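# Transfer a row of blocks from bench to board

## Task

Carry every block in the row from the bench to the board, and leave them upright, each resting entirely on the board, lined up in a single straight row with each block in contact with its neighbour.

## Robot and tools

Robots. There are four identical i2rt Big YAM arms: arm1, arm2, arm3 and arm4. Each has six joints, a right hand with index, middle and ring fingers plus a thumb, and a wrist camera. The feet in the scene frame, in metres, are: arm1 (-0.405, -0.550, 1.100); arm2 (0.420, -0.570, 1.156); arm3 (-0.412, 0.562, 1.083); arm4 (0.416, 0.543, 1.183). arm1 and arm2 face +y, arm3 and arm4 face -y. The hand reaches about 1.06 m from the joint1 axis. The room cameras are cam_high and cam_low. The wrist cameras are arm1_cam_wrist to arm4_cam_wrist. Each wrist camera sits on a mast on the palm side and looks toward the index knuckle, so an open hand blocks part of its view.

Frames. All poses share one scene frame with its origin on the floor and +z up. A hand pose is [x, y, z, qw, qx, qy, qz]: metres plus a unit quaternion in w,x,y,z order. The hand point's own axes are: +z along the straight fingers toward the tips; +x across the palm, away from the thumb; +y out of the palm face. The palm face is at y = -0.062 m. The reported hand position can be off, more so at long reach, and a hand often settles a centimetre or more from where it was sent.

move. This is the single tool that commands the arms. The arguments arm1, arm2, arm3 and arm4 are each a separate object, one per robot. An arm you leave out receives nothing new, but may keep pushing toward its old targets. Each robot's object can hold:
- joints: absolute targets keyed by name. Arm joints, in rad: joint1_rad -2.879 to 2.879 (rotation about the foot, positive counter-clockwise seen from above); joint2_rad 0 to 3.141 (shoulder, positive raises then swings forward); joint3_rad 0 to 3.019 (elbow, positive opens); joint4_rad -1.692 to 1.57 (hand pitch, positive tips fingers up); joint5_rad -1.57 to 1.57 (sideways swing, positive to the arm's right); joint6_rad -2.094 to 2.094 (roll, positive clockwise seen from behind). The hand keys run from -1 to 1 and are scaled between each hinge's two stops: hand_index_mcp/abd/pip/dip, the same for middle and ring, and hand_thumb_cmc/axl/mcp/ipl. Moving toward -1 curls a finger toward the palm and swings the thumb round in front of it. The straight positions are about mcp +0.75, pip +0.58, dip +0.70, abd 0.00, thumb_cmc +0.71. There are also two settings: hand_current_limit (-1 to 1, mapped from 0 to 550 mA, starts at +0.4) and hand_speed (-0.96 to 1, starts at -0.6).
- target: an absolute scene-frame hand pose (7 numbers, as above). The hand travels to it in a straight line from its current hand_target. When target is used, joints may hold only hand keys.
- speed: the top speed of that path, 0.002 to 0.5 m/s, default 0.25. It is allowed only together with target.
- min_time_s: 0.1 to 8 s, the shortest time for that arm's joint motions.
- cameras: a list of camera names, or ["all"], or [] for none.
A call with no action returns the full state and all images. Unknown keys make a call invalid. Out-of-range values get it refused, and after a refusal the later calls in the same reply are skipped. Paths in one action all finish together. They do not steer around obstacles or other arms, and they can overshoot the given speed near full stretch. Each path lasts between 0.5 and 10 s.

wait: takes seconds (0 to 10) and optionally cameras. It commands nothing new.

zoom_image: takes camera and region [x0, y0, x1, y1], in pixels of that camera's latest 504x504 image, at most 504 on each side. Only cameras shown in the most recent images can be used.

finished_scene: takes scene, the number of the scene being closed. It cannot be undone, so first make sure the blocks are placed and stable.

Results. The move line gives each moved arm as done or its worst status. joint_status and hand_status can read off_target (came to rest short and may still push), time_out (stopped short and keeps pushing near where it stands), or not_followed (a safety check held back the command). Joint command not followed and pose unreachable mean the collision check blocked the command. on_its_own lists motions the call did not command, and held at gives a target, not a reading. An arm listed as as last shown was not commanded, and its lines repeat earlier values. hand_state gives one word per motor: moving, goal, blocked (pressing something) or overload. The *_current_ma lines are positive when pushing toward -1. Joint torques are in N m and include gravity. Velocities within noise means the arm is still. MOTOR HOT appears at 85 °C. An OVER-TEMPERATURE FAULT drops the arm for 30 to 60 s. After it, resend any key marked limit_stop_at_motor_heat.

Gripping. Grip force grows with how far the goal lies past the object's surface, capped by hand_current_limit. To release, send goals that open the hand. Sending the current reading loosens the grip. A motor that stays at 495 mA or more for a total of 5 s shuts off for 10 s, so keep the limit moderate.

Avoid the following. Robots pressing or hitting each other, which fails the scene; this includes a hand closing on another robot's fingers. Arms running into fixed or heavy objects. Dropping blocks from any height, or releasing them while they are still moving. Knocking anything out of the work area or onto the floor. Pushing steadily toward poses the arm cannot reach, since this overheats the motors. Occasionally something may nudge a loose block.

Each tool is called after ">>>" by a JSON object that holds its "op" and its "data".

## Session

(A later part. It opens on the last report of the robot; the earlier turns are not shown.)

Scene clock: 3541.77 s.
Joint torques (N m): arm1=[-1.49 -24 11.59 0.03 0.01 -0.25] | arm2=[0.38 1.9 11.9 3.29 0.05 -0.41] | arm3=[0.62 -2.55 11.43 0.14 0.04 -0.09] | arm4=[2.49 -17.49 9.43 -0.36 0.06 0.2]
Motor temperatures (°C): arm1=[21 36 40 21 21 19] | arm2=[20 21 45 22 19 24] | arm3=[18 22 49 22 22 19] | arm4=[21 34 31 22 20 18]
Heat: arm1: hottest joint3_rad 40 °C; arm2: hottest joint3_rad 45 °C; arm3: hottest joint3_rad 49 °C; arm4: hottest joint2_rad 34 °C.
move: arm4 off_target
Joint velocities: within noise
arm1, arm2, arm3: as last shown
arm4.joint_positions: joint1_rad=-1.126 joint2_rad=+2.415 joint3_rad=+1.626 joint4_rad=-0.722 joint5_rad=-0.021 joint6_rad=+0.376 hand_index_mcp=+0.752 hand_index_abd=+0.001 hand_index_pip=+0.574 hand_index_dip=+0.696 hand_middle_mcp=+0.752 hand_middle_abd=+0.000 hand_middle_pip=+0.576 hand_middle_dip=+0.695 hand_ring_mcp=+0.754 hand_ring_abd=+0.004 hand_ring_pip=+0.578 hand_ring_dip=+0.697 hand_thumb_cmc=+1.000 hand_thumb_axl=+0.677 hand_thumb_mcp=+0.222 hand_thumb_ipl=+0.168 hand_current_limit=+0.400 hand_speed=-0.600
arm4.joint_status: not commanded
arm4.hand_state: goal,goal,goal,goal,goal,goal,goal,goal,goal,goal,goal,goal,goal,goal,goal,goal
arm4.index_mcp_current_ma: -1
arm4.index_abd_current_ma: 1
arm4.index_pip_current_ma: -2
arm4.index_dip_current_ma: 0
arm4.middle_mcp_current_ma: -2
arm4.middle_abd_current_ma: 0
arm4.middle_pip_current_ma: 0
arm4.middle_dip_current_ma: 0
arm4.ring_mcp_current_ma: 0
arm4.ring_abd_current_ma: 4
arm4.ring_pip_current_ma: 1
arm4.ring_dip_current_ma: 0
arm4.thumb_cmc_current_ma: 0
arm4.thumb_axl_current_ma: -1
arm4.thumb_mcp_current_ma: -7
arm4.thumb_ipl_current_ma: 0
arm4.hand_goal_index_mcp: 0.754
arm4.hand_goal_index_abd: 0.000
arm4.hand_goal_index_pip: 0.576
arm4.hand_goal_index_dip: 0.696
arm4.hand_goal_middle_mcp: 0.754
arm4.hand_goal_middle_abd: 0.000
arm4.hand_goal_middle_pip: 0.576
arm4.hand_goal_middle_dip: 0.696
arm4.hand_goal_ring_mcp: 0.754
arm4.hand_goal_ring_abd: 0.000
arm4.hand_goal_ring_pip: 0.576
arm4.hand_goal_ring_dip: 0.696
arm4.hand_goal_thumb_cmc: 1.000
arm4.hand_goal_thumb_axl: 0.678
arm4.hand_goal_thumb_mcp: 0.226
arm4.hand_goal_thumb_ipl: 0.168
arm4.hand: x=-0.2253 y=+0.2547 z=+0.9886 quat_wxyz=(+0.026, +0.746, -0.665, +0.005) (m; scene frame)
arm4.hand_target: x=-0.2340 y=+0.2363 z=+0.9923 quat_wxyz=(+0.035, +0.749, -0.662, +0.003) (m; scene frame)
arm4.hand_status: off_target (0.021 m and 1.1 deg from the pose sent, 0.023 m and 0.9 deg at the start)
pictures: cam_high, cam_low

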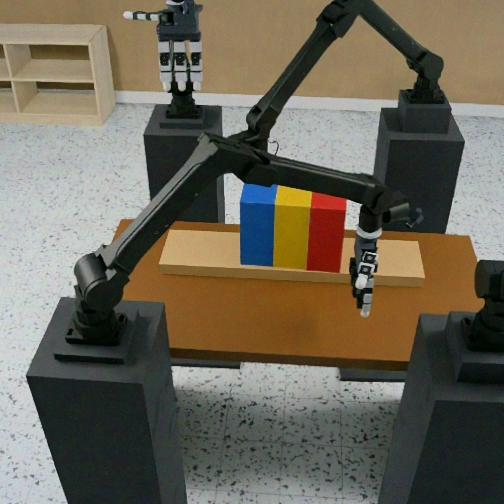

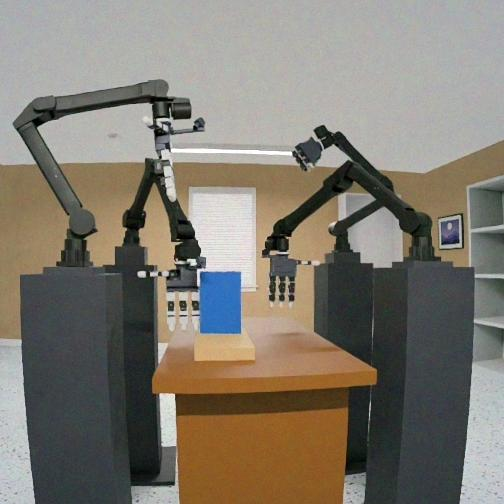

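>>> {"op": "move", "data": {"arm4": {"target":[-0.2350,0.230,0.992,0.035,0.749,-0.662,0.003],"speed":0.04}}}

>>> {"op": "move", "data": {"arm4": {"target":[-0.2250,0.300,0.995,0.035,0.749,-0.662,0.003],"speed":0.06}}}

>>> {"op": "move", "data": {"arm1": {"target":[0.2400,-0.350,1.25,-0.004,0.690,0.723,0.028],"speed":0.25}, "arm4": {"target":[-0.1500,0.380,1.10,0.035,0.749,-0.662,0.003],"speed":0.2}, "cameras": ["cam_high","cam_low"]}}

>>> {"op": "zoom_image", "data": {"camera": "cam_low", "region": [160, 250, 280, 370]}}

>>> {"op": "zoom_image", "data": {"camera": "cam_high", "region": [225, 165, 355, 280]}}

Scene clock: 3553.87 s.
Joint torques (N m): arm1=[-1.44 -24.12 11.6 0.05 0.02 -0.25] | arm2=[0.32 1.9 11.9 3.29 0.05 -0.41] | arm3=[0.38 -2.67 11.47 0.27 0.05 -0.1] | arm4=[2.37 -16.91 9.62 -0.23 -0.04 0.23]
Motor temperatures (°C): arm1=[21 36 40 21 21 19] | arm2=[20 21 45 22 19 24] | arm3=[18 22 49 22 22 19] | arm4=[21 34 32 22 19 18]
Heat: arm1: hottest joint3_rad 40 °C; arm2: hottest joint3_rad 45 °C; arm3: hottest joint3_rad 49 °C; arm4: hottest joint2_rad 34 °C.
move: arm4 off_target
Joint velocities: within noise
arm1: as last shown
arm2.joint_positions: joint1_rad=+0.011 joint2_rad=+0.527 joint3_rad=+1.285 joint4_rad=-1.218 joint5_rad=+0.015 joint6_rad=+1.811 hand_index_mcp=-0.682 hand_index_abd=+0.001 hand_index_pip=+0.577 hand_index_dip=+0.696 hand_middle_mcp=-0.681 hand_middle_abd=+0.001 hand_middle_pip=+0.577 hand_middle_dip=+0.696 hand_ring_mcp=-0.680 hand_ring_abd=+0.001 hand_ring_pip=+0.577 hand_ring_dip=+0.696 hand_thumb_cmc=-0.565 hand_thumb_axl=+0.677 hand_thumb_mcp=+0.223 hand_thumb_ipl=+0.168 hand_current_limit=+0.400 hand_speed=-0.600
arm2.joint_status: not commanded
arm2.hand_state: goal,goal,goal,goal,goal,goal,goal,overload,goal,goal,goal,goal,goal,goal,goal,goal
arm2.index_mcp_current_ma: 14
arm2.index_abd_current_ma: 1
arm2.index_pip_current_ma: 1
arm2.index_dip_current_ma: 0
arm2.middle_mcp_current_ma: 16
arm2.middle_abd_current_ma: 1
arm2.middle_pip_current_ma: 1
arm2.middle_dip_current_ma: 0
arm2.ring_mcp_current_ma: 18
arm2.ring_abd_current_ma: 1
arm2.ring_pip_current_ma: 1
arm2.ring_dip_current_ma: 0
arm2.thumb_cmc_current_ma: 7
arm2.thumb_axl_current_ma: -1
arm2.thumb_mcp_current_ma: -5
arm2.thumb_ipl_current_ma: 0
arm2.hand_goal_index_mcp: -0.690
arm2.hand_goal_index_abd: 0.000
arm2.hand_goal_index_pip: 0.576
arm2.hand_goal_index_dip: 0.696
arm2.hand_goal_middle_mcp: -0.690
arm2.hand_goal_middle_abd: 0.000
arm2.hand_goal_middle_pip: 0.576
arm2.hand_goal_middle_dip: 0.696
arm2.hand_goal_ring_mcp: -0.690
arm2.hand_goal_ring_abd: 0.000
arm2.hand_goal_ring_pip: 0.576
arm2.hand_goal_ring_dip: 0.696
arm2.hand_goal_thumb_cmc: -0.570
arm2.hand_goal_thumb_axl: 0.678
arm2.hand_goal_thumb_mcp: 0.226
arm2.hand_goal_thumb_ipl: 0.168
arm2.hand: x=+0.5006 y=-0.3535 z=+1.6467 quat_wxyz=(-0.413, +0.670, +0.529, +0.319) (m; scene frame)
arm2.hand_target: x=+0.5034 y=-0.3542 z=+1.6675 quat_wxyz=(-0.426, +0.658, +0.522, +0.336) (m; scene frame)
arm2.hand_status: not commanded
arm3.joint_positions: joint1_rad=+0.196 joint2_rad=+0.996 joint3_rad=+1.255 joint4_rad=-1.683 joint5_rad=+0.022 joint6_rad=+0.228 hand_index_mcp=+0.752 hand_index_abd=+0.000 hand_index_pip=+0.577 hand_index_dip=+0.696 hand_middle_mcp=+0.752 hand_middle_abd=+0.000 hand_middle_pip=+0.577 hand_middle_dip=+0.696 hand_ring_mcp=+0.752 hand_ring_abd=+0.000 hand_ring_pip=+0.577 hand_ring_dip=+0.696 hand_thumb_cmc=+1.000 hand_thumb_axl=+0.677 hand_thumb_mcp=+0.222 hand_thumb_ipl=+0.168 hand_current_limit=+0.400 hand_speed=-0.600
arm3.joint_status: not commanded
arm3.hand_state: goal,goal,goal,goal,goal,goal,goal,goal,goal,goal,goal,goal,goal,goal,goal,goal
arm3.index_mcp_current_ma: -4
arm3.index_abd_current_ma: 0
arm3.index_pip_current_ma: 1
arm3.index_dip_current_ma: 0
arm3.middle_mcp_current_ma: -4
arm3.middle_abd_current_ma: 0
arm3.middle_pip_current_ma: 1
arm3.middle_dip_current_ma: 0
arm3.ring_mcp_current_ma: -4
arm3.ring_abd_current_ma: 0
arm3.ring_pip_current_ma: 1
arm3.ring_dip_current_ma: 0
arm3.thumb_cmc_current_ma: -1
arm3.thumb_axl_current_ma: -1
arm3.thumb_mcp_current_ma: -10
arm3.thumb_ipl_current_ma: -1
arm3.hand_goal_index_mcp: 0.754
arm3.hand_goal_index_abd: 0.000
arm3.hand_goal_index_pip: 0.576
arm3.hand_goal_index_dip: 0.696
arm3.hand_goal_middle_mcp: 0.754
arm3.hand_goal_middle_abd: 0.000
arm3.hand_goal_middle_pip: 0.576
arm3.hand_goal_middle_dip: 0.696
arm3.hand_goal_ring_mcp: 0.754
arm3.hand_goal_ring_abd: 0.000
arm3.hand_goal_ring_pip: 0.576
arm3.hand_goal_ring_dip: 0.696
arm3.hand_goal_thumb_cmc: 1.000
arm3.hand_goal_thumb_axl: 0.678
arm3.hand_goal_thumb_mcp: 0.226
arm3.hand_goal_thumb_ipl: 0.168
arm3.hand: x=-0.3802 y=+0.2066 z=+1.4353 quat_wxyz=(+0.076, +0.997, -0.004, +0.008) (m; scene frame)
arm3.hand_target: x=-0.3801 y=+0.2001 z=+1.4493 quat_wxyz=(+0.085, +0.996, -0.002, +0.010) (m; scene frame)
arm3.hand_status: not commanded
arm4.joint_positions: joint1_rad=-1.116 joint2_rad=+2.421 joint3_rad=+1.640 joint4_rad=-0.728 joint5_rad=-0.021 joint6_rad=+0.385 hand_index_mcp=+0.752 hand_index_abd=+0.001 hand_index_pip=+0.574 hand_index_dip=+0.696 hand_middle_mcp=+0.752 hand_middle_abd=+0.000 hand_middle_pip=+0.576 hand_middle_dip=+0.695 hand_ring_mcp=+0.753 hand_ring_abd=+0.004 hand_ring_pip=+0.577 hand_ring_dip=+0.697 hand_thumb_cmc=+1.000 hand_thumb_axl=+0.677 hand_thumb_mcp=+0.222 hand_thumb_ipl=+0.168 hand_current_limit=+0.400 hand_speed=-0.600
arm4.joint_status: not commanded
arm4.hand_state: goal,goal,goal,goal,goal,goal,goal,goal,goal,goal,goal,goal,goal,goal,goal,goal
arm4.index_mcp_current_ma: -1
arm4.index_abd_current_ma: 1
arm4.index_pip_current_ma: -2
arm4.index_dip_current_ma: 0
arm4.middle_mcp_current_ma: -2
arm4.middle_abd_current_ma: 0
arm4.middle_pip_current_ma: 0
arm4.middle_dip_current_ma: 0
arm4.ring_mcp_current_ma: 0
arm4.ring_abd_current_ma: 4
arm4.ring_pip_current_ma: 1
arm4.ring_dip_current_ma: 0
arm4.thumb_cmc_current_ma: 0
arm4.thumb_axl_current_ma: -1
arm4.thumb_mcp_current_ma: -7
arm4.thumb_ipl_current_ma: 0
arm4.hand_goal_index_mcp: 0.754
arm4.hand_goal_index_abd: 0.000
arm4.hand_goal_index_pip: 0.576
arm4.hand_goal_index_dip: 0.696
arm4.hand_goal_middle_mcp: 0.754
arm4.hand_goal_middle_abd: 0.000
arm4.hand_goal_middle_pip: 0.576
arm4.hand_goal_middle_dip: 0.696
arm4.hand_goal_ring_mcp: 0.754
arm4.hand_goal_ring_abd: 0.000
arm4.hand_goal_ring_pip: 0.576
arm4.hand_goal_ring_dip: 0.696
arm4.hand_goal_thumb_cmc: 1.000
arm4.hand_goal_thumb_axl: 0.678
arm4.hand_goal_thumb_mcp: 0.226
arm4.hand_goal_thumb_ipl: 0.168
arm4.hand: x=-0.2258 y=+0.2473 z=+0.9890 quat_wxyz=(+0.027, +0.747, -0.665, +0.005) (m; scene frame)
arm4.hand_target: x=-0.2342 y=+0.2301 z=+0.9924 quat_wxyz=(+0.035, +0.749, -0.662, +0.003) (m; scene frame)
arm4.hand_status: off_target (0.020 m and 1.0 deg from the pose sent, 0.027 m and 1.1 deg at the start)
pictures: none

Scene clock: 3555.63 s.
Joint torques (N m): arm1=[-1.55 -24.23 11.58 0.06 0.01 -0.25] | arm2=[0.38 1.96 11.92 3.28 0.05 -0.41] | arm3=[0.26 -2.78 11.41 0.23 0.03 -0.1] | arm4=[1.55 -20.01 4.94 0.55 -0.01 0.05]
Motor temperatures (°C): arm1=[21 36 40 21 21 19] | arm2=[20 21 45 22 19 24] | arm3=[18 22 49 22 22 19] | arm4=[21 34 32 22 19 18]
Heat: arm1: hottest joint3_rad 40 °C; arm2: hottest joint3_rad 45 °C; arm3: hottest joint3_rad 49 °C; arm4: hottest joint2_rad 34 °C.
move: arm4 off_target
Joint velocities: within noise
arm1, arm2, arm3: as last shown
arm4.joint_positions: joint1_rad=-1.187 joint2_rad=+2.394 joint3_rad=+1.526 joint4_rad=-0.671 joint5_rad=-0.027 joint6_rad=+0.311 hand_index_mcp=+0.752 hand_index_abd=+0.001 hand_index_pip=+0.574 hand_index_dip=+0.696 hand_middle_mcp=+0.752 hand_middle_abd=+0.000 hand_middle_pip=+0.576 hand_middle_dip=+0.695 hand_ring_mcp=+0.749 hand_ring_abd=-0.001 hand_ring_pip=+0.573 hand_ring_dip=+0.695 hand_thumb_cmc=+1.000 hand_thumb_axl=+0.677 hand_thumb_mcp=+0.222 hand_thumb_ipl=+0.168 hand_current_limit=+0.400 hand_speed=-0.600
arm4.joint_status: not commanded
arm4.hand_state: goal,goal,goal,goal,goal,goal,goal,goal,goal,goal,goal,goal,goal,goal,goal,goal
arm4.index_mcp_current_ma: -1
arm4.index_abd_current_ma: 1
arm4.index_pip_current_ma: -2
arm4.index_dip_current_ma: 0
arm4.middle_mcp_current_ma: -2
arm4.middle_abd_current_ma: 0
arm4.middle_pip_current_ma: 0
arm4.middle_dip_current_ma: 0
arm4.ring_mcp_current_ma: -7
arm4.ring_abd_current_ma: 0
arm4.ring_pip_current_ma: -2
arm4.ring_dip_current_ma: -1
arm4.thumb_cmc_current_ma: 0
arm4.thumb_axl_current_ma: -1
arm4.thumb_mcp_current_ma: -7
arm4.thumb_ipl_current_ma: 0
arm4.hand_goal_index_mcp: 0.754
arm4.hand_goal_index_abd: 0.000
arm4.hand_goal_index_pip: 0.576
arm4.hand_goal_index_dip: 0.696
arm4.hand_goal_middle_mcp: 0.754
arm4.hand_goal_middle_abd: 0.000
arm4.hand_goal_middle_pip: 0.576
arm4.hand_goal_middle_dip: 0.696
arm4.hand_goal_ring_mcp: 0.754
arm4.hand_goal_ring_abd: 0.000
arm4.hand_goal_ring_pip: 0.576
arm4.hand_goal_ring_dip: 0.696
arm4.hand_goal_thumb_cmc: 1.000
arm4.hand_goal_thumb_axl: 0.678
arm4.hand_goal_thumb_mcp: 0.226
arm4.hand_goal_thumb_ipl: 0.168
arm4.hand: x=-0.2117 y=+0.3020 z=+0.9729 quat_wxyz=(+0.014, +0.748, -0.664, +0.011) (m; scene frame)
arm4.hand_target: x=-0.2248 y=+0.3002 z=+0.9948 quat_wxyz=(+0.035, +0.749, -0.662, +0.003) (m; scene frame)
arm4.hand_status: off_target (0.026 m and 2.6 deg from the pose sent, 0.053 m and 1.0 deg at the start)
pictures: none

Scene clock: 3557.47 s.
Joint torques (N m): arm1=[-2.2 -20.31 8.44 0.13 -0.02 -0.26] | arm2=[0.38 1.9 11.9 3.29 0.05 -0.41] | arm3=[0.5 -2.61 11.45 0.27 0.02 -0.1] | arm4=[1.49 -15.15 5.24 -0.25 -0.07 -0.01]
Motor temperatures (°C): arm1=[21 36 40 21 21 19] | arm2=[20 21 45 22 19 24] | arm3=[18 22 49 22 22 19] | arm4=[21 34 32 22 19 18]
Heat: arm1: hottest joint3_rad 40 °C; arm2: hottest joint3_rad 45 °C; arm3: hottest joint3_rad 49 °C; arm4: hottest joint2_rad 34 °C.
move: arm1 done; arm4 done
Joint velocities: within noise
arm1.joint_positions: joint1_rad=-1.201 joint2_rad=+1.923 joint3_rad=+1.732 joint4_rad=-1.333 joint5_rad=-0.013 joint6_rad=+0.337 hand_index_mcp=+0.752 hand_index_abd=-0.001 hand_index_pip=+0.577 hand_index_dip=+0.696 hand_middle_mcp=+0.752 hand_middle_abd=-0.001 hand_middle_pip=+0.577 hand_middle_dip=+0.696 hand_ring_mcp=+0.752 hand_ring_abd=+0.003 hand_ring_pip=+0.575 hand_ring_dip=+0.696 hand_thumb_cmc=+0.999 hand_thumb_axl=+0.677 hand_thumb_mcp=+0.222 hand_thumb_ipl=+0.168 hand_current_limit=+0.400 hand_speed=-0.600
arm1.joint_status: not commanded
arm1.hand_state: goal,goal,goal,goal,goal,goal,goal,goal,goal,goal,goal,goal,goal,goal,goal,goal
arm1.index_mcp_current_ma: -4
arm1.index_abd_current_ma: -2
arm1.index_pip_current_ma: 2
arm1.index_dip_current_ma: 0
arm1.middle_mcp_current_ma: -4
arm1.middle_abd_current_ma: -2
arm1.middle_pip_current_ma: 1
arm1.middle_dip_current_ma: 0
arm1.ring_mcp_current_ma: -4
arm1.ring_abd_current_ma: 6
arm1.ring_pip_current_ma: -3
arm1.ring_dip_current_ma: 0
arm1.thumb_cmc_current_ma: -1
arm1.thumb_axl_current_ma: -2
arm1.thumb_mcp_current_ma: -11
arm1.thumb_ipl_current_ma: -1
arm1.hand_goal_index_mcp: 0.754
arm1.hand_goal_index_abd: 0.000
arm1.hand_goal_index_pip: 0.576
arm1.hand_goal_index_dip: 0.696
arm1.hand_goal_middle_mcp: 0.754
arm1.hand_goal_middle_abd: 0.000
arm1.hand_goal_middle_pip: 0.576
arm1.hand_goal_middle_dip: 0.696
arm1.hand_goal_ring_mcp: 0.754
arm1.hand_goal_ring_abd: 0.000
arm1.hand_goal_ring_pip: 0.576
arm1.hand_goal_ring_dip: 0.696
arm1.hand_goal_thumb_cmc: 1.000
arm1.hand_goal_thumb_axl: 0.678
arm1.hand_goal_thumb_mcp: 0.226
arm1.hand_goal_thumb_ipl: 0.168
arm1.hand: x=+0.2416 y=-0.3498 z=+1.2482 quat_wxyz=(-0.002, +0.694, +0.720, +0.029) (m; scene frame)
arm1.hand_target: x=+0.2400 y=-0.3501 z=+1.2501 quat_wxyz=(-0.004, +0.690, +0.723, +0.028) (m; scene frame)
arm1.hand_status: done (0.002 m and 0.6 deg from the pose sent, 0.278 m and 1.6 deg at the start)
arm2, arm3: as last shown
arm4.joint_positions: joint1_rad=-1.270 joint2_rad=+2.002 joint3_rad=+1.157 joint4_rad=-0.656 joint5_rad=-0.033 joint6_rad=+0.228 hand_index_mcp=+0.752 hand_index_abd=+0.001 hand_index_pip=+0.574 hand_index_dip=+0.696 hand_middle_mcp=+0.752 hand_middle_abd=+0.000 hand_middle_pip=+0.576 hand_middle_dip=+0.695 hand_ring_mcp=+0.750 hand_ring_abd=-0.001 hand_ring_pip=+0.573 hand_ring_dip=+0.695 hand_thumb_cmc=+1.000 hand_thumb_axl=+0.677 hand_thumb_mcp=+0.222 hand_thumb_ipl=+0.168 hand_current_limit=+0.400 hand_speed=-0.600
arm4.joint_status: not commanded
arm4.hand_state: goal,goal,goal,goal,goal,goal,goal,goal,goal,goal,goal,goal,goal,goal,goal,goal
arm4.index_mcp_current_ma: -1
arm4.index_abd_current_ma: 1
arm4.index_pip_current_ma: -2
arm4.index_dip_current_ma: 0
arm4.middle_mcp_current_ma: -2
arm4.middle_abd_current_ma: 0
arm4.middle_pip_current_ma: 0
arm4.middle_dip_current_ma: 0
arm4.ring_mcp_current_ma: -4
arm4.ring_abd_current_ma: 0
arm4.ring_pip_current_ma: -2
arm4.ring_dip_current_ma: -1
arm4.thumb_cmc_current_ma: 0
arm4.thumb_axl_current_ma: -1
arm4.thumb_mcp_current_ma: -7
arm4.thumb_ipl_current_ma: 0
arm4.hand_goal_index_mcp: 0.754
arm4.hand_goal_index_abd: 0.000
arm4.hand_goal_index_pip: 0.576
arm4.hand_goal_index_dip: 0.696
arm4.hand_goal_middle_mcp: 0.754
arm4.hand_goal_middle_abd: 0.000
arm4.hand_goal_middle_pip: 0.576
arm4.hand_goal_middle_dip: 0.696
arm4.hand_goal_ring_mcp: 0.754
arm4.hand_goal_ring_abd: 0.000
arm4.hand_goal_ring_pip: 0.576
arm4.hand_goal_ring_dip: 0.696
arm4.hand_goal_thumb_cmc: 1.000
arm4.hand_goal_thumb_axl: 0.678
arm4.hand_goal_thumb_mcp: 0.226
arm4.hand_goal_thumb_ipl: 0.168
arm4.hand: x=-0.1493 y=+0.3765 z=+1.0911 quat_wxyz=(+0.033, +0.748, -0.663, +0.004) (m; scene frame)
arm4.hand_target: x=-0.1501 y=+0.3800 z=+1.0998 quat_wxyz=(+0.035, +0.749, -0.662, +0.003) (m; scene frame)
arm4.hand_status: done (0.010 m and 0.3 deg from the pose sent, 0.161 m and 2.5 deg at the start)
pictures: cam_high, cam_low

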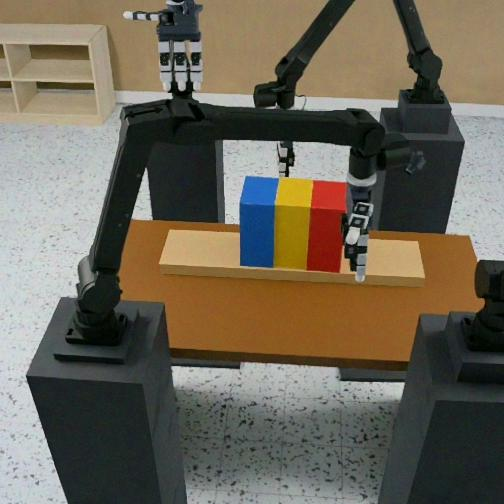

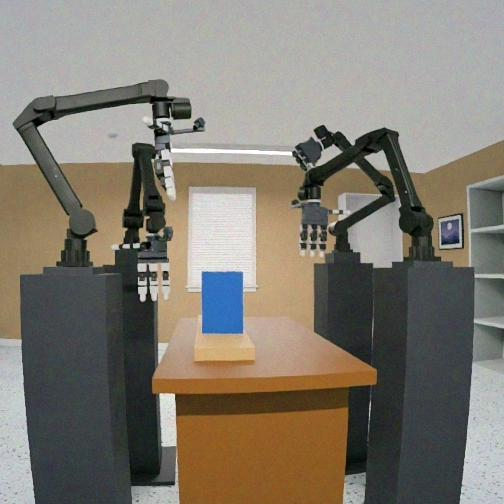

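Scaled by 4.200 from the camera's 504x504 image, which has a finer 720x720 frame.

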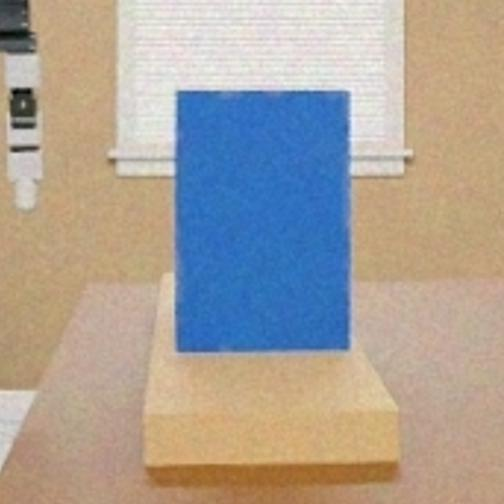

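Scaled by 3.877 from the camera's 504x504 image, which has a finer 720x720 frame.

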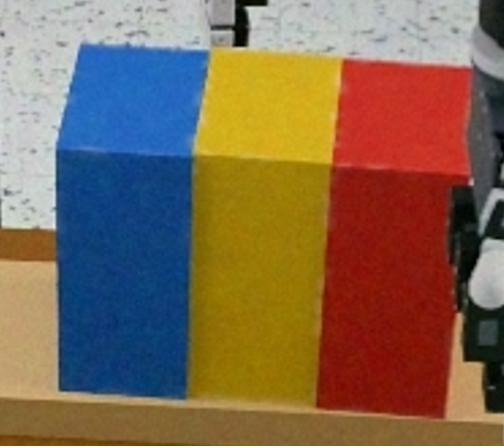

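>>> {"op": "zoom_image", "data": {"camera": "cam_high", "region": [260, 170, 325, 235]}}

>>> {"op": "zoom_image", "data": {"camera": "cam_high", "region": [260, 215, 325, 280]}}

>>> {"op": "zoom_image", "data": {"camera": "cam_low", "region": [190, 300, 270, 380]}}

Scaled by 7.754 from the camera's 504x504 image, which has a finer 720x720 frame.

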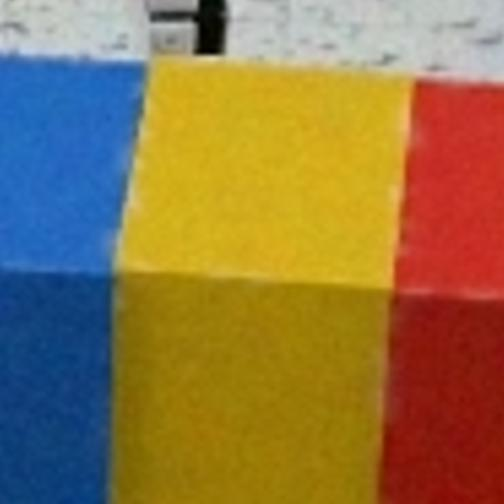

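Scaled by 7.754 from the camera's 504x504 image, which has a finer 720x720 frame.

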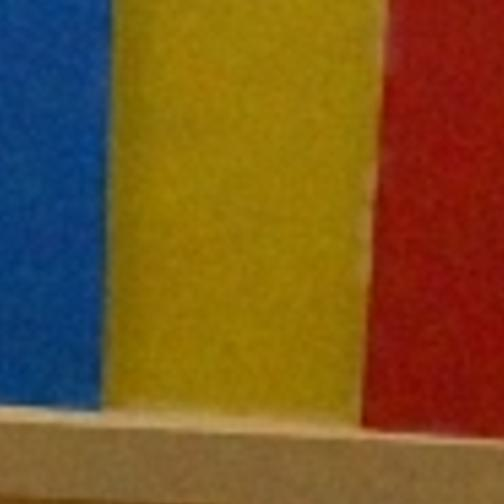

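Scaled by 6.300 from the camera's 504x504 image, which has a finer 720x720 frame.

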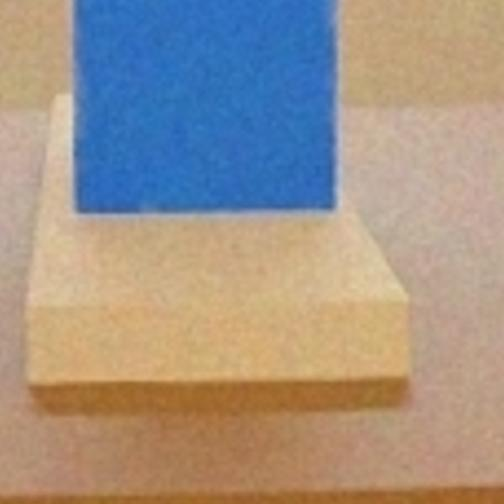

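>>> {"op": "zoom_image", "data": {"camera": "cam_high", "region": [235, 168, 285, 218]}}

>>> {"op": "zoom_image", "data": {"camera": "cam_high", "region": [300, 168, 350, 218]}}

Scaled by 10.080 from the camera's 504x504 image, which has a finer 720x720 frame.

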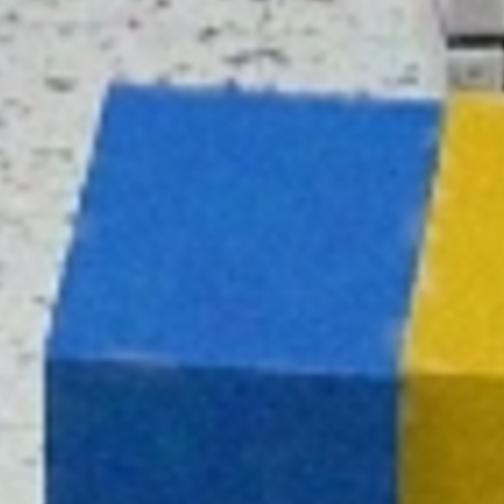

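Scaled by 10.080 from the camera's 504x504 image, which has a finer 720x720 frame.

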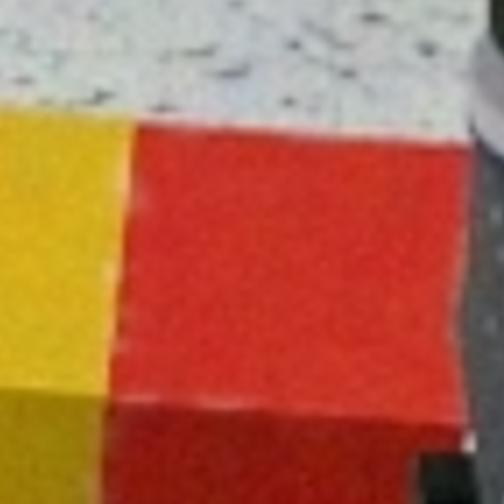

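>>> {"op": "move", "data": {"arm1": {"target":[-0.1200,-0.350,1.30,-0.004,0.690,0.723,0.028],"speed":0.3}, "arm4": {"target":[-0.1500,0.400,1.15,0.035,0.749,-0.662,0.003],"speed":0.2}, "cameras": []}}

>>> {"op": "move", "data": {"arm2": {"target":[0.4000,0.000,1.25,-0.052,0.704,0.707,-0.052],"speed":0.3}, "cameras": ["cam_high","arm2_cam_wrist"]}}

Scene clock: 3713.60 s.
Joint torques (N m): arm1=[-2.14 -5.6 8.43 0.14 0.21 -0.05] | arm2=[0.38 1.96 11.9 3.29 0.05 -0.41] | arm3=[0.32 -2.55 11.37 0.21 0.06 -0.1] | arm4=[0.91 -15.97 5.67 -0.32 -0.03 -0.02]
Motor temperatures (°C): arm1=[21 36 36 21 20 19] | arm2=[20 21 45 22 19 24] | arm3=[18 22 50 22 22 19] | arm4=[21 33 30 22 19 18]
Heat: arm1: hottest joint2_rad 36 °C; arm2: hottest joint3_rad 45 °C; arm3: hottest joint3_rad 50 °C; arm4: hottest joint2_rad 33 °C.
move: arm1 done; arm4 off_target
Joint velocities: within noise
arm1.joint_positions: joint1_rad=-0.730 joint2_rad=+1.090 joint3_rad=+0.947 joint4_rad=-1.370 joint5_rad=+0.003 joint6_rad=+0.787 hand_index_mcp=+0.752 hand_index_abd=-0.001 hand_index_pip=+0.577 hand_index_dip=+0.696 hand_middle_mcp=+0.752 hand_middle_abd=-0.001 hand_middle_pip=+0.577 hand_middle_dip=+0.696 hand_ring_mcp=+0.753 hand_ring_abd=+0.003 hand_ring_pip=+0.575 hand_ring_dip=+0.696 hand_thumb_cmc=+0.999 hand_thumb_axl=+0.677 hand_thumb_mcp=+0.222 hand_thumb_ipl=+0.168 hand_current_limit=+0.400 hand_speed=-0.600
arm1.joint_status: not commanded
arm1.hand_state: goal,goal,goal,goal,goal,goal,goal,goal,goal,goal,goal,goal,goal,goal,goal,goal
arm1.index_mcp_current_ma: -4
arm1.index_abd_current_ma: -2
arm1.index_pip_current_ma: 2
arm1.index_dip_current_ma: 0
arm1.middle_mcp_current_ma: -3
arm1.middle_abd_current_ma: -2
arm1.middle_pip_current_ma: 1
arm1.middle_dip_current_ma: 0
arm1.ring_mcp_current_ma: -2
arm1.ring_abd_current_ma: 6
arm1.ring_pip_current_ma: -3
arm1.ring_dip_current_ma: 0
arm1.thumb_cmc_current_ma: -1
arm1.thumb_axl_current_ma: -2
arm1.thumb_mcp_current_ma: -11
arm1.thumb_ipl_current_ma: -1
arm1.hand_goal_index_mcp: 0.754
arm1.hand_goal_index_abd: 0.000
arm1.hand_goal_index_pip: 0.576
arm1.hand_goal_index_dip: 0.696
arm1.hand_goal_middle_mcp: 0.754
arm1.hand_goal_middle_abd: 0.000
arm1.hand_goal_middle_pip: 0.576
arm1.hand_goal_middle_dip: 0.696
arm1.hand_goal_ring_mcp: 0.754
arm1.hand_goal_ring_abd: 0.000
arm1.hand_goal_ring_pip: 0.576
arm1.hand_goal_ring_dip: 0.696
arm1.hand_goal_thumb_cmc: 1.000
arm1.hand_goal_thumb_axl: 0.678
arm1.hand_goal_thumb_mcp: 0.226
arm1.hand_goal_thumb_ipl: 0.168
arm1.hand: x=-0.1189 y=-0.3477 z=+1.3020 quat_wxyz=(-0.005, +0.686, +0.727, +0.034) (m; scene frame)
arm1.hand_target: x=-0.1201 y=-0.3500 z=+1.3000 quat_wxyz=(-0.004, +0.690, +0.723, +0.028) (m; scene frame)
arm1.hand_status: done (0.003 m and 0.9 deg from the pose sent, 0.365 m and 0.6 deg at the start)
arm2, arm3: as last shown
arm4.joint_positions: joint1_rad=-1.305 joint2_rad=+1.902 joint3_rad=+1.157 joint4_rad=-0.763 joint5_rad=-0.036 joint6_rad=+0.190 hand_index_mcp=+0.752 hand_index_abd=+0.001 hand_index_pip=+0.574 hand_index_dip=+0.696 hand_middle_mcp=+0.752 hand_middle_abd=+0.000 hand_middle_pip=+0.576 hand_middle_dip=+0.695 hand_ring_mcp=+0.750 hand_ring_abd=-0.001 hand_ring_pip=+0.573 hand_ring_dip=+0.695 hand_thumb_cmc=+1.000 hand_thumb_axl=+0.677 hand_thumb_mcp=+0.222 hand_thumb_ipl=+0.168 hand_current_limit=+0.400 hand_speed=-0.600
arm4.joint_status: not commanded
arm4.hand_state: goal,goal,goal,goal,goal,goal,goal,goal,goal,goal,goal,goal,goal,goal,goal,goal
arm4.index_mcp_current_ma: -1
arm4.index_abd_current_ma: 1
arm4.index_pip_current_ma: -2
arm4.index_dip_current_ma: 0
arm4.middle_mcp_current_ma: -2
arm4.middle_abd_current_ma: 0
arm4.middle_pip_current_ma: 0
arm4.middle_dip_current_ma: 0
arm4.ring_mcp_current_ma: -4
arm4.ring_abd_current_ma: 0
arm4.ring_pip_current_ma: -2
arm4.ring_dip_current_ma: -1
arm4.thumb_cmc_current_ma: 0
arm4.thumb_axl_current_ma: -1
arm4.thumb_mcp_current_ma: -7
arm4.thumb_ipl_current_ma: 0
arm4.hand_goal_index_mcp: 0.754
arm4.hand_goal_index_abd: 0.000
arm4.hand_goal_index_pip: 0.576
arm4.hand_goal_index_dip: 0.696
arm4.hand_goal_middle_mcp: 0.754
arm4.hand_goal_middle_abd: 0.000
arm4.hand_goal_middle_pip: 0.576
arm4.hand_goal_middle_dip: 0.696
arm4.hand_goal_ring_mcp: 0.754
arm4.hand_goal_ring_abd: 0.000
arm4.hand_goal_ring_pip: 0.576
arm4.hand_goal_ring_dip: 0.696
arm4.hand_goal_thumb_cmc: 1.000
arm4.hand_goal_thumb_axl: 0.678
arm4.hand_goal_thumb_mcp: 0.226
arm4.hand_goal_thumb_ipl: 0.168
arm4.hand: x=-0.1492 y=+0.3948 z=+1.1377 quat_wxyz=(+0.030, +0.749, -0.662, +0.005) (m; scene frame)
arm4.hand_target: x=-0.1501 y=+0.3999 z=+1.1497 quat_wxyz=(+0.035, +0.749, -0.662, +0.003) (m; scene frame)
arm4.hand_status: off_target (0.013 m and 0.6 deg from the pose sent, 0.063 m and 0.3 deg at the start)
pictures: none
No camera images: "cameras" was empty.

Scene clock: 3716.43 s.
Joint torques (N m): arm1=[-2.26 -5.54 8.49 0.2 0.21 -0.04] | arm2=[2.14 -17.14 12.97 -0.2 0.08 -0.05] | arm3=[0.56 -2.67 11.44 0.28 0.04 -0.1] | arm4=[0.62 -15.33 5.72 -0.44 -0.06 0.01]
Motor temperatures (°C): arm1=[21 36 36 21 20 19] | arm2=[20 21 45 22 19 23] | arm3=[18 22 50 22 22 19] | arm4=[21 33 30 22 19 18]
Heat: arm1: hottest joint2_rad 36 °C; arm2: hottest joint3_rad 45 °C; arm3: hottest joint3_rad 50 °C; arm4: hottest joint2_rad 33 °C.
move: arm2 off_target
Joint velocities: within noise
arm1, arm3, arm4: as last shown
arm1.joint_positions: joint1_rad=-0.730 joint2_rad=+1.090 joint3_rad=+0.947 joint4_rad=-1.370 joint5_rad=+0.003 joint6_rad=+0.788 hand_index_mcp=+0.752 hand_index_abd=-0.001 hand_index_pip=+0.577 hand_index_dip=+0.696 hand_middle_mcp=+0.752 hand_middle_abd=-0.001 hand_middle_pip=+0.577 hand_middle_dip=+0.696 hand_ring_mcp=+0.753 hand_ring_abd=+0.003 hand_ring_pip=+0.575 hand_ring_dip=+0.696 hand_thumb_cmc=+0.999 hand_thumb_axl=+0.677 hand_thumb_mcp=+0.222 hand_thumb_ipl=+0.168 hand_current_limit=+0.400 hand_speed=-0.600
arm1.hand: x=-0.1189 y=-0.3478 z=+1.3020 quat_wxyz=(-0.005, +0.686, +0.726, +0.034) (m; scene frame)
arm2.joint_positions: joint1_rad=+0.117 joint2_rad=+1.940 joint3_rad=+1.631 joint4_rad=-1.264 joint5_rad=-0.131 joint6_rad=+1.723 hand_index_mcp=-0.681 hand_index_abd=+0.001 hand_index_pip=+0.577 hand_index_dip=+0.696 hand_middle_mcp=-0.681 hand_middle_abd=+0.001 hand_middle_pip=+0.577 hand_middle_dip=+0.696 hand_ring_mcp=-0.680 hand_ring_abd=+0.001 hand_ring_pip=+0.577 hand_ring_dip=+0.696 hand_thumb_cmc=-0.569 hand_thumb_axl=+0.677 hand_thumb_mcp=+0.223 hand_thumb_ipl=+0.168 hand_current_limit=+0.400 hand_speed=-0.600
arm2.joint_status: not commanded
arm2.hand_state: goal,goal,goal,goal,goal,goal,goal,overload,goal,goal,goal,goal,goal,goal,goal,goal
arm2.index_mcp_current_ma: 14
arm2.index_abd_current_ma: 1
arm2.index_pip_current_ma: 1
arm2.index_dip_current_ma: 0
arm2.middle_mcp_current_ma: 16
arm2.middle_abd_current_ma: 1
arm2.middle_pip_current_ma: 1
arm2.middle_dip_current_ma: 0
arm2.ring_mcp_current_ma: 17
arm2.ring_abd_current_ma: 1
arm2.ring_pip_current_ma: 1
arm2.ring_dip_current_ma: 0
arm2.thumb_cmc_current_ma: 0
arm2.thumb_axl_current_ma: -1
arm2.thumb_mcp_current_ma: -5
arm2.thumb_ipl_current_ma: 0
arm2.hand_goal_index_mcp: -0.690
arm2.hand_goal_index_abd: 0.000
arm2.hand_goal_index_pip: 0.576
arm2.hand_goal_index_dip: 0.696
arm2.hand_goal_middle_mcp: -0.690
arm2.hand_goal_middle_abd: 0.000
arm2.hand_goal_middle_pip: 0.576
arm2.hand_goal_middle_dip: 0.696
arm2.hand_goal_ring_mcp: -0.690
arm2.hand_goal_ring_abd: 0.000
arm2.hand_goal_ring_pip: 0.576
arm2.hand_goal_ring_dip: 0.696
arm2.hand_goal_thumb_cmc: -0.570
arm2.hand_goal_thumb_axl: 0.678
arm2.hand_goal_thumb_mcp: 0.226
arm2.hand_goal_thumb_ipl: 0.168
arm2.hand: x=+0.4074 y=-0.0166 z=+1.2346 quat_wxyz=(-0.037, +0.714, +0.697, -0.062) (m; scene frame)
arm2.hand_target: x=+0.4001 y=-0.0009 z=+1.2502 quat_wxyz=(-0.052, +0.704, +0.707, -0.052) (m; scene frame)
arm2.hand_status: off_target (0.024 m and 2.6 deg from the pose sent, 0.541 m and 63.6 deg at the start)
pictures: arm2_cam_wrist, cam_high

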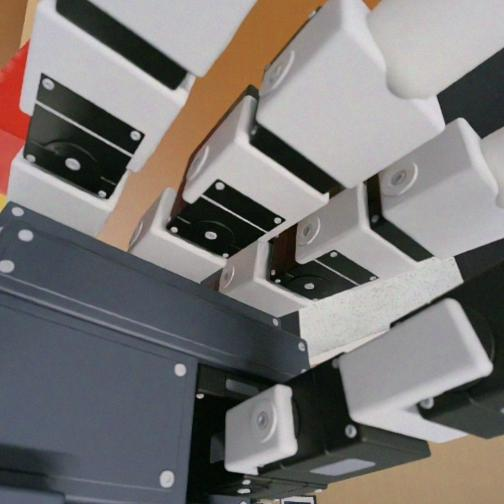

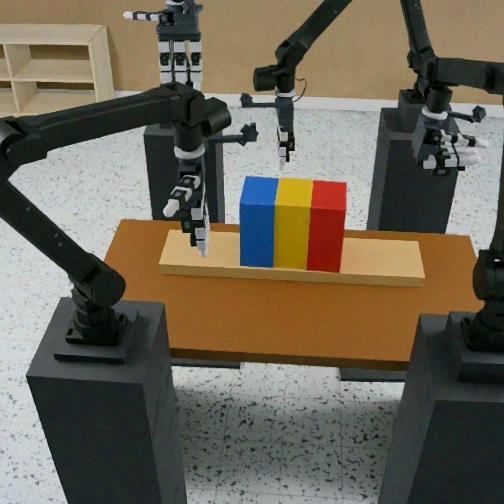

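>>> {"op": "move", "data": {"arm2": {"target":[0.3700,0.095,1.00,-0.0746,0.696,0.710,-0.0732],"speed":0.2}, "cameras": ["cam_high","arm2_cam_wrist","cam_low"]}}

>>> {"op": "zoom_image", "data": {"camera": "cam_high", "region": [225, 140, 425, 300]}}

Scene clock: 3728.93 s.
Joint torques (N m): arm1=[-2.2 -5.6 8.46 0.18 0.2 -0.04] | arm2=[2.32 -20.84 11.52 0.51 -0.02 -0.04] | arm3=[0.67 -2.61 11.41 0.25 0.06 -0.09] | arm4=[0.26 -15.44 5.71 -0.29 -0.08 -0.02]
Motor temperatures (°C): arm1=[21 34 36 21 20 19] | arm2=[20 22 47 21 19 23] | arm3=[18 22 50 22 22 19] | arm4=[21 34 30 22 19 18]
Heat: arm1: hottest joint3_rad 36 °C; arm2: hottest joint3_rad 47 °C; arm3: hottest joint3_rad 50 °C; arm4: hottest joint2_rad 34 °C.
move: arm2 off_target
Joint velocities: within noise
arm1, arm3, arm4: as last shown
arm2.joint_positions: joint1_rad=+0.119 joint2_rad=+2.464 joint3_rad=+1.890 joint4_rad=-0.992 joint5_rad=-0.193 joint6_rad=+1.711 hand_index_mcp=-0.681 hand_index_abd=+0.001 hand_index_pip=+0.577 hand_index_dip=+0.696 hand_middle_mcp=-0.681 hand_middle_abd=+0.001 hand_middle_pip=+0.577 hand_middle_dip=+0.696 hand_ring_mcp=-0.680 hand_ring_abd=+0.001 hand_ring_pip=+0.577 hand_ring_dip=+0.696 hand_thumb_cmc=-0.569 hand_thumb_axl=+0.677 hand_thumb_mcp=+0.223 hand_thumb_ipl=+0.168 hand_current_limit=+0.400 hand_speed=-0.600
arm2.joint_status: not commanded
arm2.hand_state: goal,goal,goal,goal,goal,goal,goal,overload,goal,goal,goal,goal,goal,goal,goal,goal
arm2.index_mcp_current_ma: 14
arm2.index_abd_current_ma: 1
arm2.index_pip_current_ma: 1
arm2.index_dip_current_ma: 0
arm2.middle_mcp_current_ma: 16
arm2.middle_abd_current_ma: 1
arm2.middle_pip_current_ma: 1
arm2.middle_dip_current_ma: 0
arm2.ring_mcp_current_ma: 17
arm2.ring_abd_current_ma: 1
arm2.ring_pip_current_ma: 1
arm2.ring_dip_current_ma: 0
arm2.thumb_cmc_current_ma: 0
arm2.thumb_axl_current_ma: -1
arm2.thumb_mcp_current_ma: -5
arm2.thumb_ipl_current_ma: 0
arm2.hand_goal_index_mcp: -0.690
arm2.hand_goal_index_abd: 0.000
arm2.hand_goal_index_pip: 0.576
arm2.hand_goal_index_dip: 0.696
arm2.hand_goal_middle_mcp: -0.690
arm2.hand_goal_middle_abd: 0.000
arm2.hand_goal_middle_pip: 0.576
arm2.hand_goal_middle_dip: 0.696
arm2.hand_goal_ring_mcp: -0.690
arm2.hand_goal_ring_abd: 0.000
arm2.hand_goal_ring_pip: 0.576
arm2.hand_goal_ring_dip: 0.696
arm2.hand_goal_thumb_cmc: -0.570
arm2.hand_goal_thumb_axl: 0.678
arm2.hand_goal_thumb_mcp: 0.226
arm2.hand_goal_thumb_ipl: 0.168
arm2.hand: x=+0.3800 y=+0.0752 z=+0.9949 quat_wxyz=(-0.059, +0.707, +0.700, -0.084) (m; scene frame)
arm2.hand_target: x=+0.3698 y=+0.0942 z=+1.0007 quat_wxyz=(-0.075, +0.696, +0.710, -0.073) (m; scene frame)
arm2.hand_status: off_target (0.023 m and 2.7 deg from the pose sent, 0.262 m and 5.1 deg at the start)
pictures: arm2_cam_wrist, cam_high, cam_low

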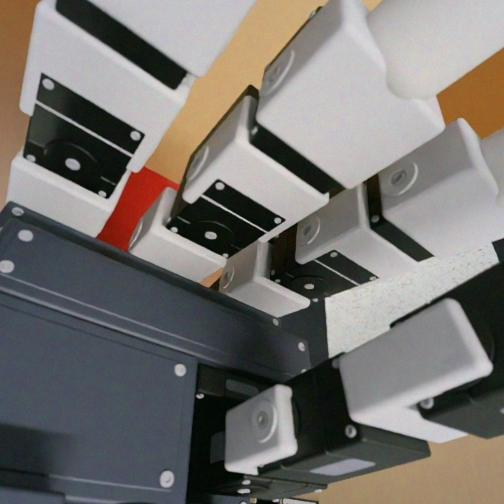

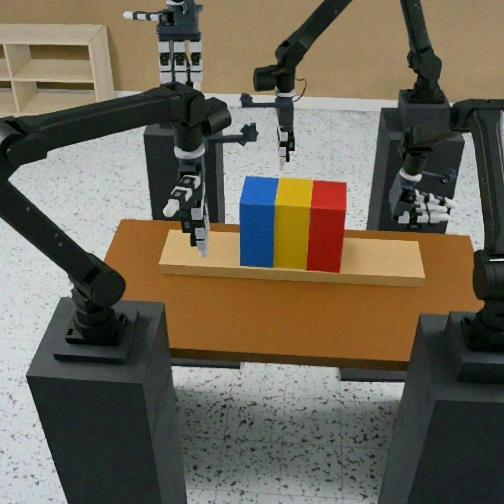

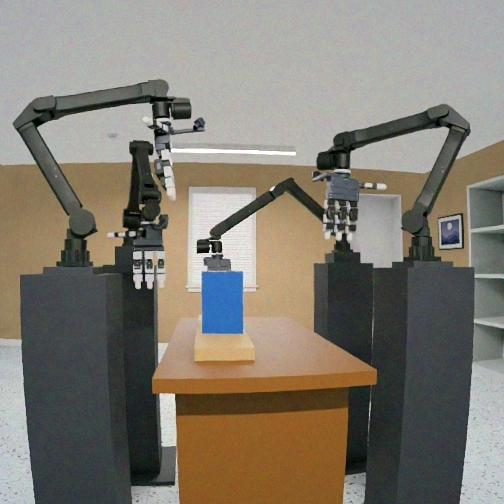

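Scaled by 2.520 from the camera's 504x504 image, which has a finer 720x720 frame.

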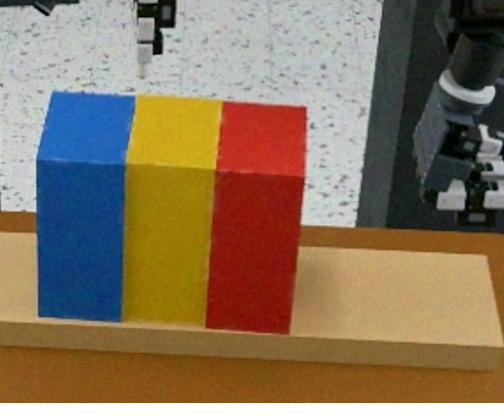

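>>> {"op": "move", "data": {"arm2": {"target":[0.3500,0.110,0.920,-0.0746,0.696,0.710,-0.0732],"speed":0.15}, "cameras": ["cam_high","arm2_cam_wrist","cam_low"]}}

>>> {"op": "zoom_image", "data": {"camera": "cam_high", "region": [275, 150, 435, 300]}}

Scene clock: 3735.83 s.
Joint torques (N m): arm1=[-2.26 -5.54 8.44 0.17 0.22 -0.05] | arm2=[2.02 -22.36 11.18 0.5 0.01 0.2] | arm3=[0.38 -2.49 11.36 0.23 0.04 -0.1] | arm4=[0.44 -15.21 5.63 -0.36 -0.08 -0.03]
Motor temperatures (°C): arm1=[21 34 36 21 20 19] | arm2=[20 23 47 21 19 23] | arm3=[18 22 50 22 22 19] | arm4=[21 34 30 22 19 18]
Heat: arm1: hottest joint3_rad 36 °C; arm2: hottest joint3_rad 47 °C; arm3: hottest joint3_rad 50 °C; arm4: hottest joint2_rad 34 °C.
move: arm2 off_target
Joint velocities: within noise
arm1, arm3, arm4: as last shown
arm2.joint_positions: joint1_rad=+0.147 joint2_rad=+2.649 joint3_rad=+2.034 joint4_rad=-0.943 joint5_rad=-0.193 joint6_rad=+1.711 hand_index_mcp=-0.681 hand_index_abd=+0.001 hand_index_pip=+0.577 hand_index_dip=+0.696 hand_middle_mcp=-0.681 hand_middle_abd=+0.001 hand_middle_pip=+0.577 hand_middle_dip=+0.696 hand_ring_mcp=-0.680 hand_ring_abd=+0.001 hand_ring_pip=+0.577 hand_ring_dip=+0.696 hand_thumb_cmc=-0.569 hand_thumb_axl=+0.677 hand_thumb_mcp=+0.223 hand_thumb_ipl=+0.168 hand_current_limit=+0.400 hand_speed=-0.600
arm2.joint_status: not commanded
arm2.hand_state: goal,goal,goal,goal,goal,goal,goal,overload,goal,goal,goal,goal,goal,goal,goal,goal
arm2.index_mcp_current_ma: 14
arm2.index_abd_current_ma: 1
arm2.index_pip_current_ma: 1
arm2.index_dip_current_ma: 0
arm2.middle_mcp_current_ma: 16
arm2.middle_abd_current_ma: 1
arm2.middle_pip_current_ma: 1
arm2.middle_dip_current_ma: 0
arm2.ring_mcp_current_ma: 17
arm2.ring_abd_current_ma: 1
arm2.ring_pip_current_ma: 1
arm2.ring_dip_current_ma: 0
arm2.thumb_cmc_current_ma: 0
arm2.thumb_axl_current_ma: -1
arm2.thumb_mcp_current_ma: -5
arm2.thumb_ipl_current_ma: 0
arm2.hand_goal_index_mcp: -0.690
arm2.hand_goal_index_abd: 0.000
arm2.hand_goal_index_pip: 0.576
arm2.hand_goal_index_dip: 0.696
arm2.hand_goal_middle_mcp: -0.690
arm2.hand_goal_middle_abd: 0.000
arm2.hand_goal_middle_pip: 0.576
arm2.hand_goal_middle_dip: 0.696
arm2.hand_goal_ring_mcp: -0.690
arm2.hand_goal_ring_abd: 0.000
arm2.hand_goal_ring_pip: 0.576
arm2.hand_goal_ring_dip: 0.696
arm2.hand_goal_thumb_cmc: -0.570
arm2.hand_goal_thumb_axl: 0.678
arm2.hand_goal_thumb_mcp: 0.226
arm2.hand_goal_thumb_ipl: 0.168
arm2.hand: x=+0.3581 y=+0.0939 z=+0.9161 quat_wxyz=(-0.061, +0.697, +0.710, -0.082) (m; scene frame)
arm2.hand_target: x=+0.3500 y=+0.1094 z=+0.9205 quat_wxyz=(-0.075, +0.696, +0.710, -0.073) (m; scene frame)
arm2.hand_status: off_target (0.018 m and 1.9 deg from the pose sent, 0.088 m and 2.7 deg at the start)
pictures: arm2_cam_wrist, cam_high, cam_low

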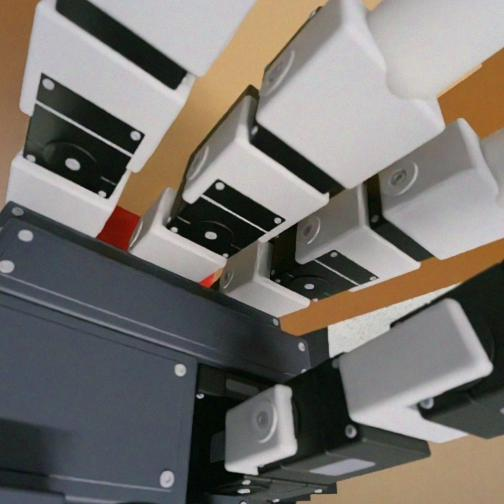

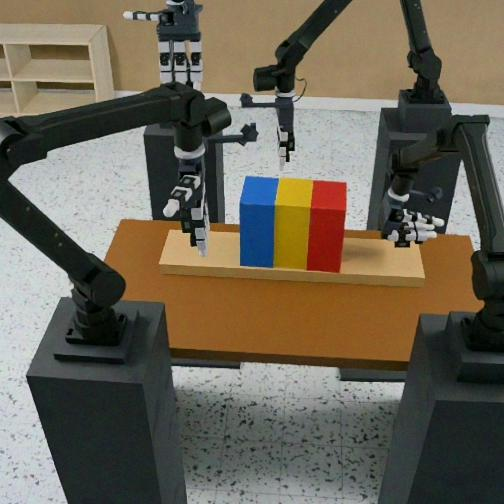

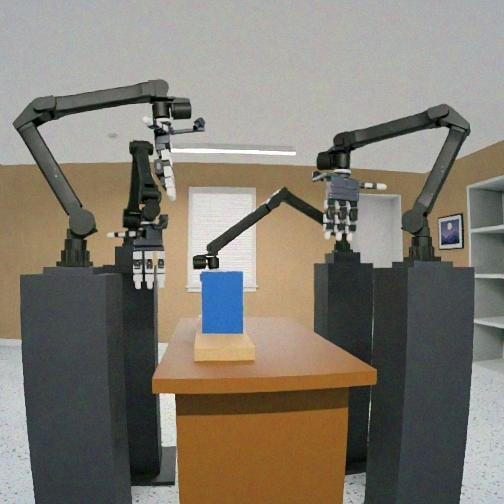

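Scaled by 3.150 from the camera's 504x504 image, which has a finer 720x720 frame.

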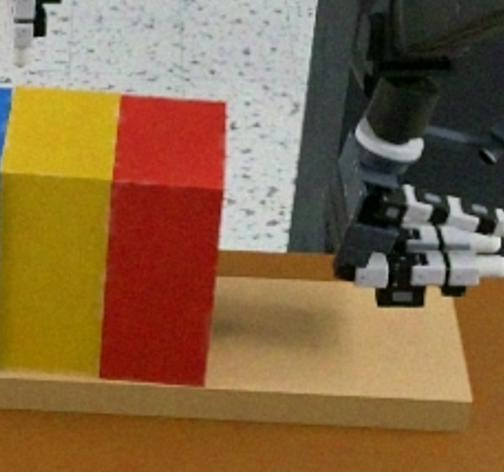

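>>> {"op": "move", "data": {"arm2": {"target":[0.3100,0.110,0.882,-0.0746,0.696,0.710,-0.0732],"speed":0.08}, "cameras": ["cam_high","arm2_cam_wrist"]}}

>>> {"op": "zoom_image", "data": {"camera": "cam_high", "region": [275, 150, 435, 300]}}

Scene clock: 3755.60 s.
Joint torques (N m): arm1=[-2.14 -5.54 8.43 0.18 0.21 -0.04] | arm2=[1.67 -21.3 11.32 0.62 0.11 0.24] | arm3=[0.21 -2.73 11.41 0.2 0.03 -0.11] | arm4=[0.56 -15.74 5.74 -0.24 -0.04 0.01]
Motor temperatures (°C): arm1=[21 33 36 21 20 19] | arm2=[20 25 47 21 19 23] | arm3=[18 22 50 22 22 19] | arm4=[21 35 30 22 19 18]
Heat: arm1: hottest joint3_rad 36 °C; arm2: hottest joint3_rad 47 °C; arm3: hottest joint3_rad 50 °C; arm4: hottest joint2_rad 35 °C.
move: arm2 off_target
Joint velocities: within noise
arm1, arm3, arm4: as last shown
arm2.joint_positions: joint1_rad=+0.204 joint2_rad=+2.732 joint3_rad=+2.119 joint4_rad=-0.925 joint5_rad=-0.192 joint6_rad=+1.759 hand_index_mcp=-0.681 hand_index_abd=+0.001 hand_index_pip=+0.577 hand_index_dip=+0.696 hand_middle_mcp=-0.681 hand_middle_abd=+0.001 hand_middle_pip=+0.577 hand_middle_dip=+0.696 hand_ring_mcp=-0.680 hand_ring_abd=+0.001 hand_ring_pip=+0.577 hand_ring_dip=+0.696 hand_thumb_cmc=-0.569 hand_thumb_axl=+0.677 hand_thumb_mcp=+0.223 hand_thumb_ipl=+0.168 hand_current_limit=+0.400 hand_speed=-0.600
arm2.joint_status: not commanded
arm2.hand_state: goal,goal,goal,goal,goal,goal,goal,overload,goal,goal,goal,goal,goal,goal,goal,goal
arm2.index_mcp_current_ma: 14
arm2.index_abd_current_ma: 1
arm2.index_pip_current_ma: 1
arm2.index_dip_current_ma: 0
arm2.middle_mcp_current_ma: 16
arm2.middle_abd_current_ma: 1
arm2.middle_pip_current_ma: 1
arm2.middle_dip_current_ma: 0
arm2.ring_mcp_current_ma: 17
arm2.ring_abd_current_ma: 1
arm2.ring_pip_current_ma: 1
arm2.ring_dip_current_ma: 0
arm2.thumb_cmc_current_ma: 0
arm2.thumb_axl_current_ma: -1
arm2.thumb_mcp_current_ma: -5
arm2.thumb_ipl_current_ma: 0
arm2.hand_goal_index_mcp: -0.690
arm2.hand_goal_index_abd: 0.000
arm2.hand_goal_index_pip: 0.576
arm2.hand_goal_index_dip: 0.696
arm2.hand_goal_middle_mcp: -0.690
arm2.hand_goal_middle_abd: 0.000
arm2.hand_goal_middle_pip: 0.576
arm2.hand_goal_middle_dip: 0.696
arm2.hand_goal_ring_mcp: -0.690
arm2.hand_goal_ring_abd: 0.000
arm2.hand_goal_ring_pip: 0.576
arm2.hand_goal_ring_dip: 0.696
arm2.hand_goal_thumb_cmc: -0.570
arm2.hand_goal_thumb_axl: 0.678
arm2.hand_goal_thumb_mcp: 0.226
arm2.hand_goal_thumb_ipl: 0.168
arm2.hand: x=+0.3161 y=+0.0989 z=+0.8860 quat_wxyz=(-0.066, +0.693, +0.714, -0.080) (m; scene frame)
arm2.hand_target: x=+0.3100 y=+0.1096 z=+0.8825 quat_wxyz=(-0.075, +0.696, +0.710, -0.073) (m; scene frame)
arm2.hand_status: off_target (0.013 m and 1.4 deg from the pose sent, 0.061 m and 1.9 deg at the start)
pictures: arm2_cam_wrist, cam_high

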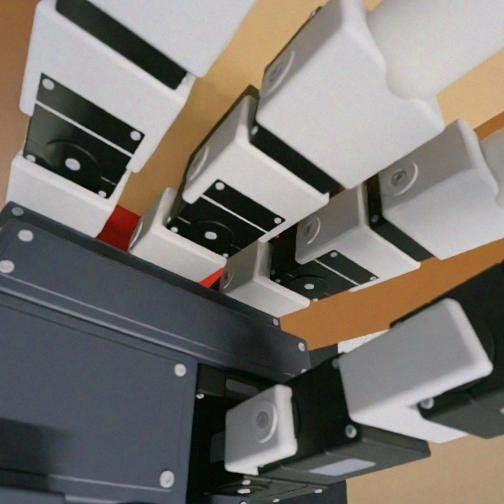

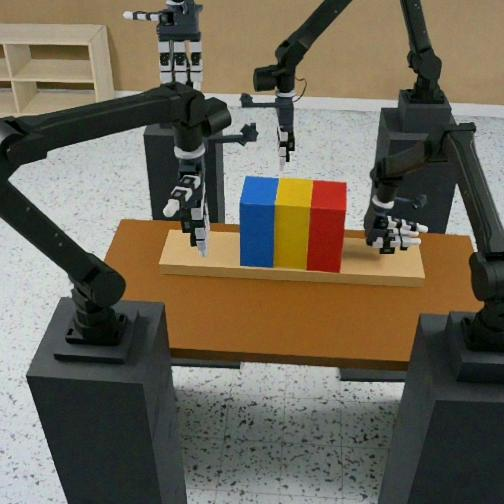

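Scaled by 3.150 from the camera's 504x504 image, which has a finer 720x720 frame.

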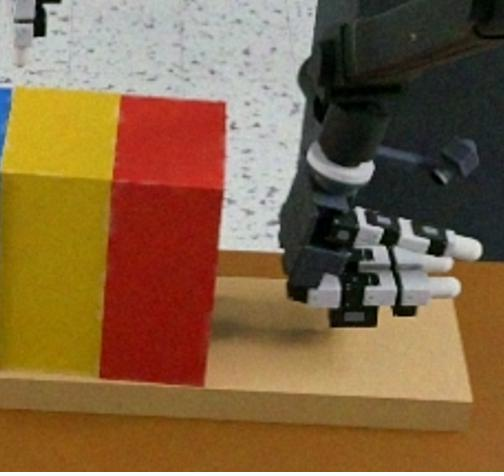

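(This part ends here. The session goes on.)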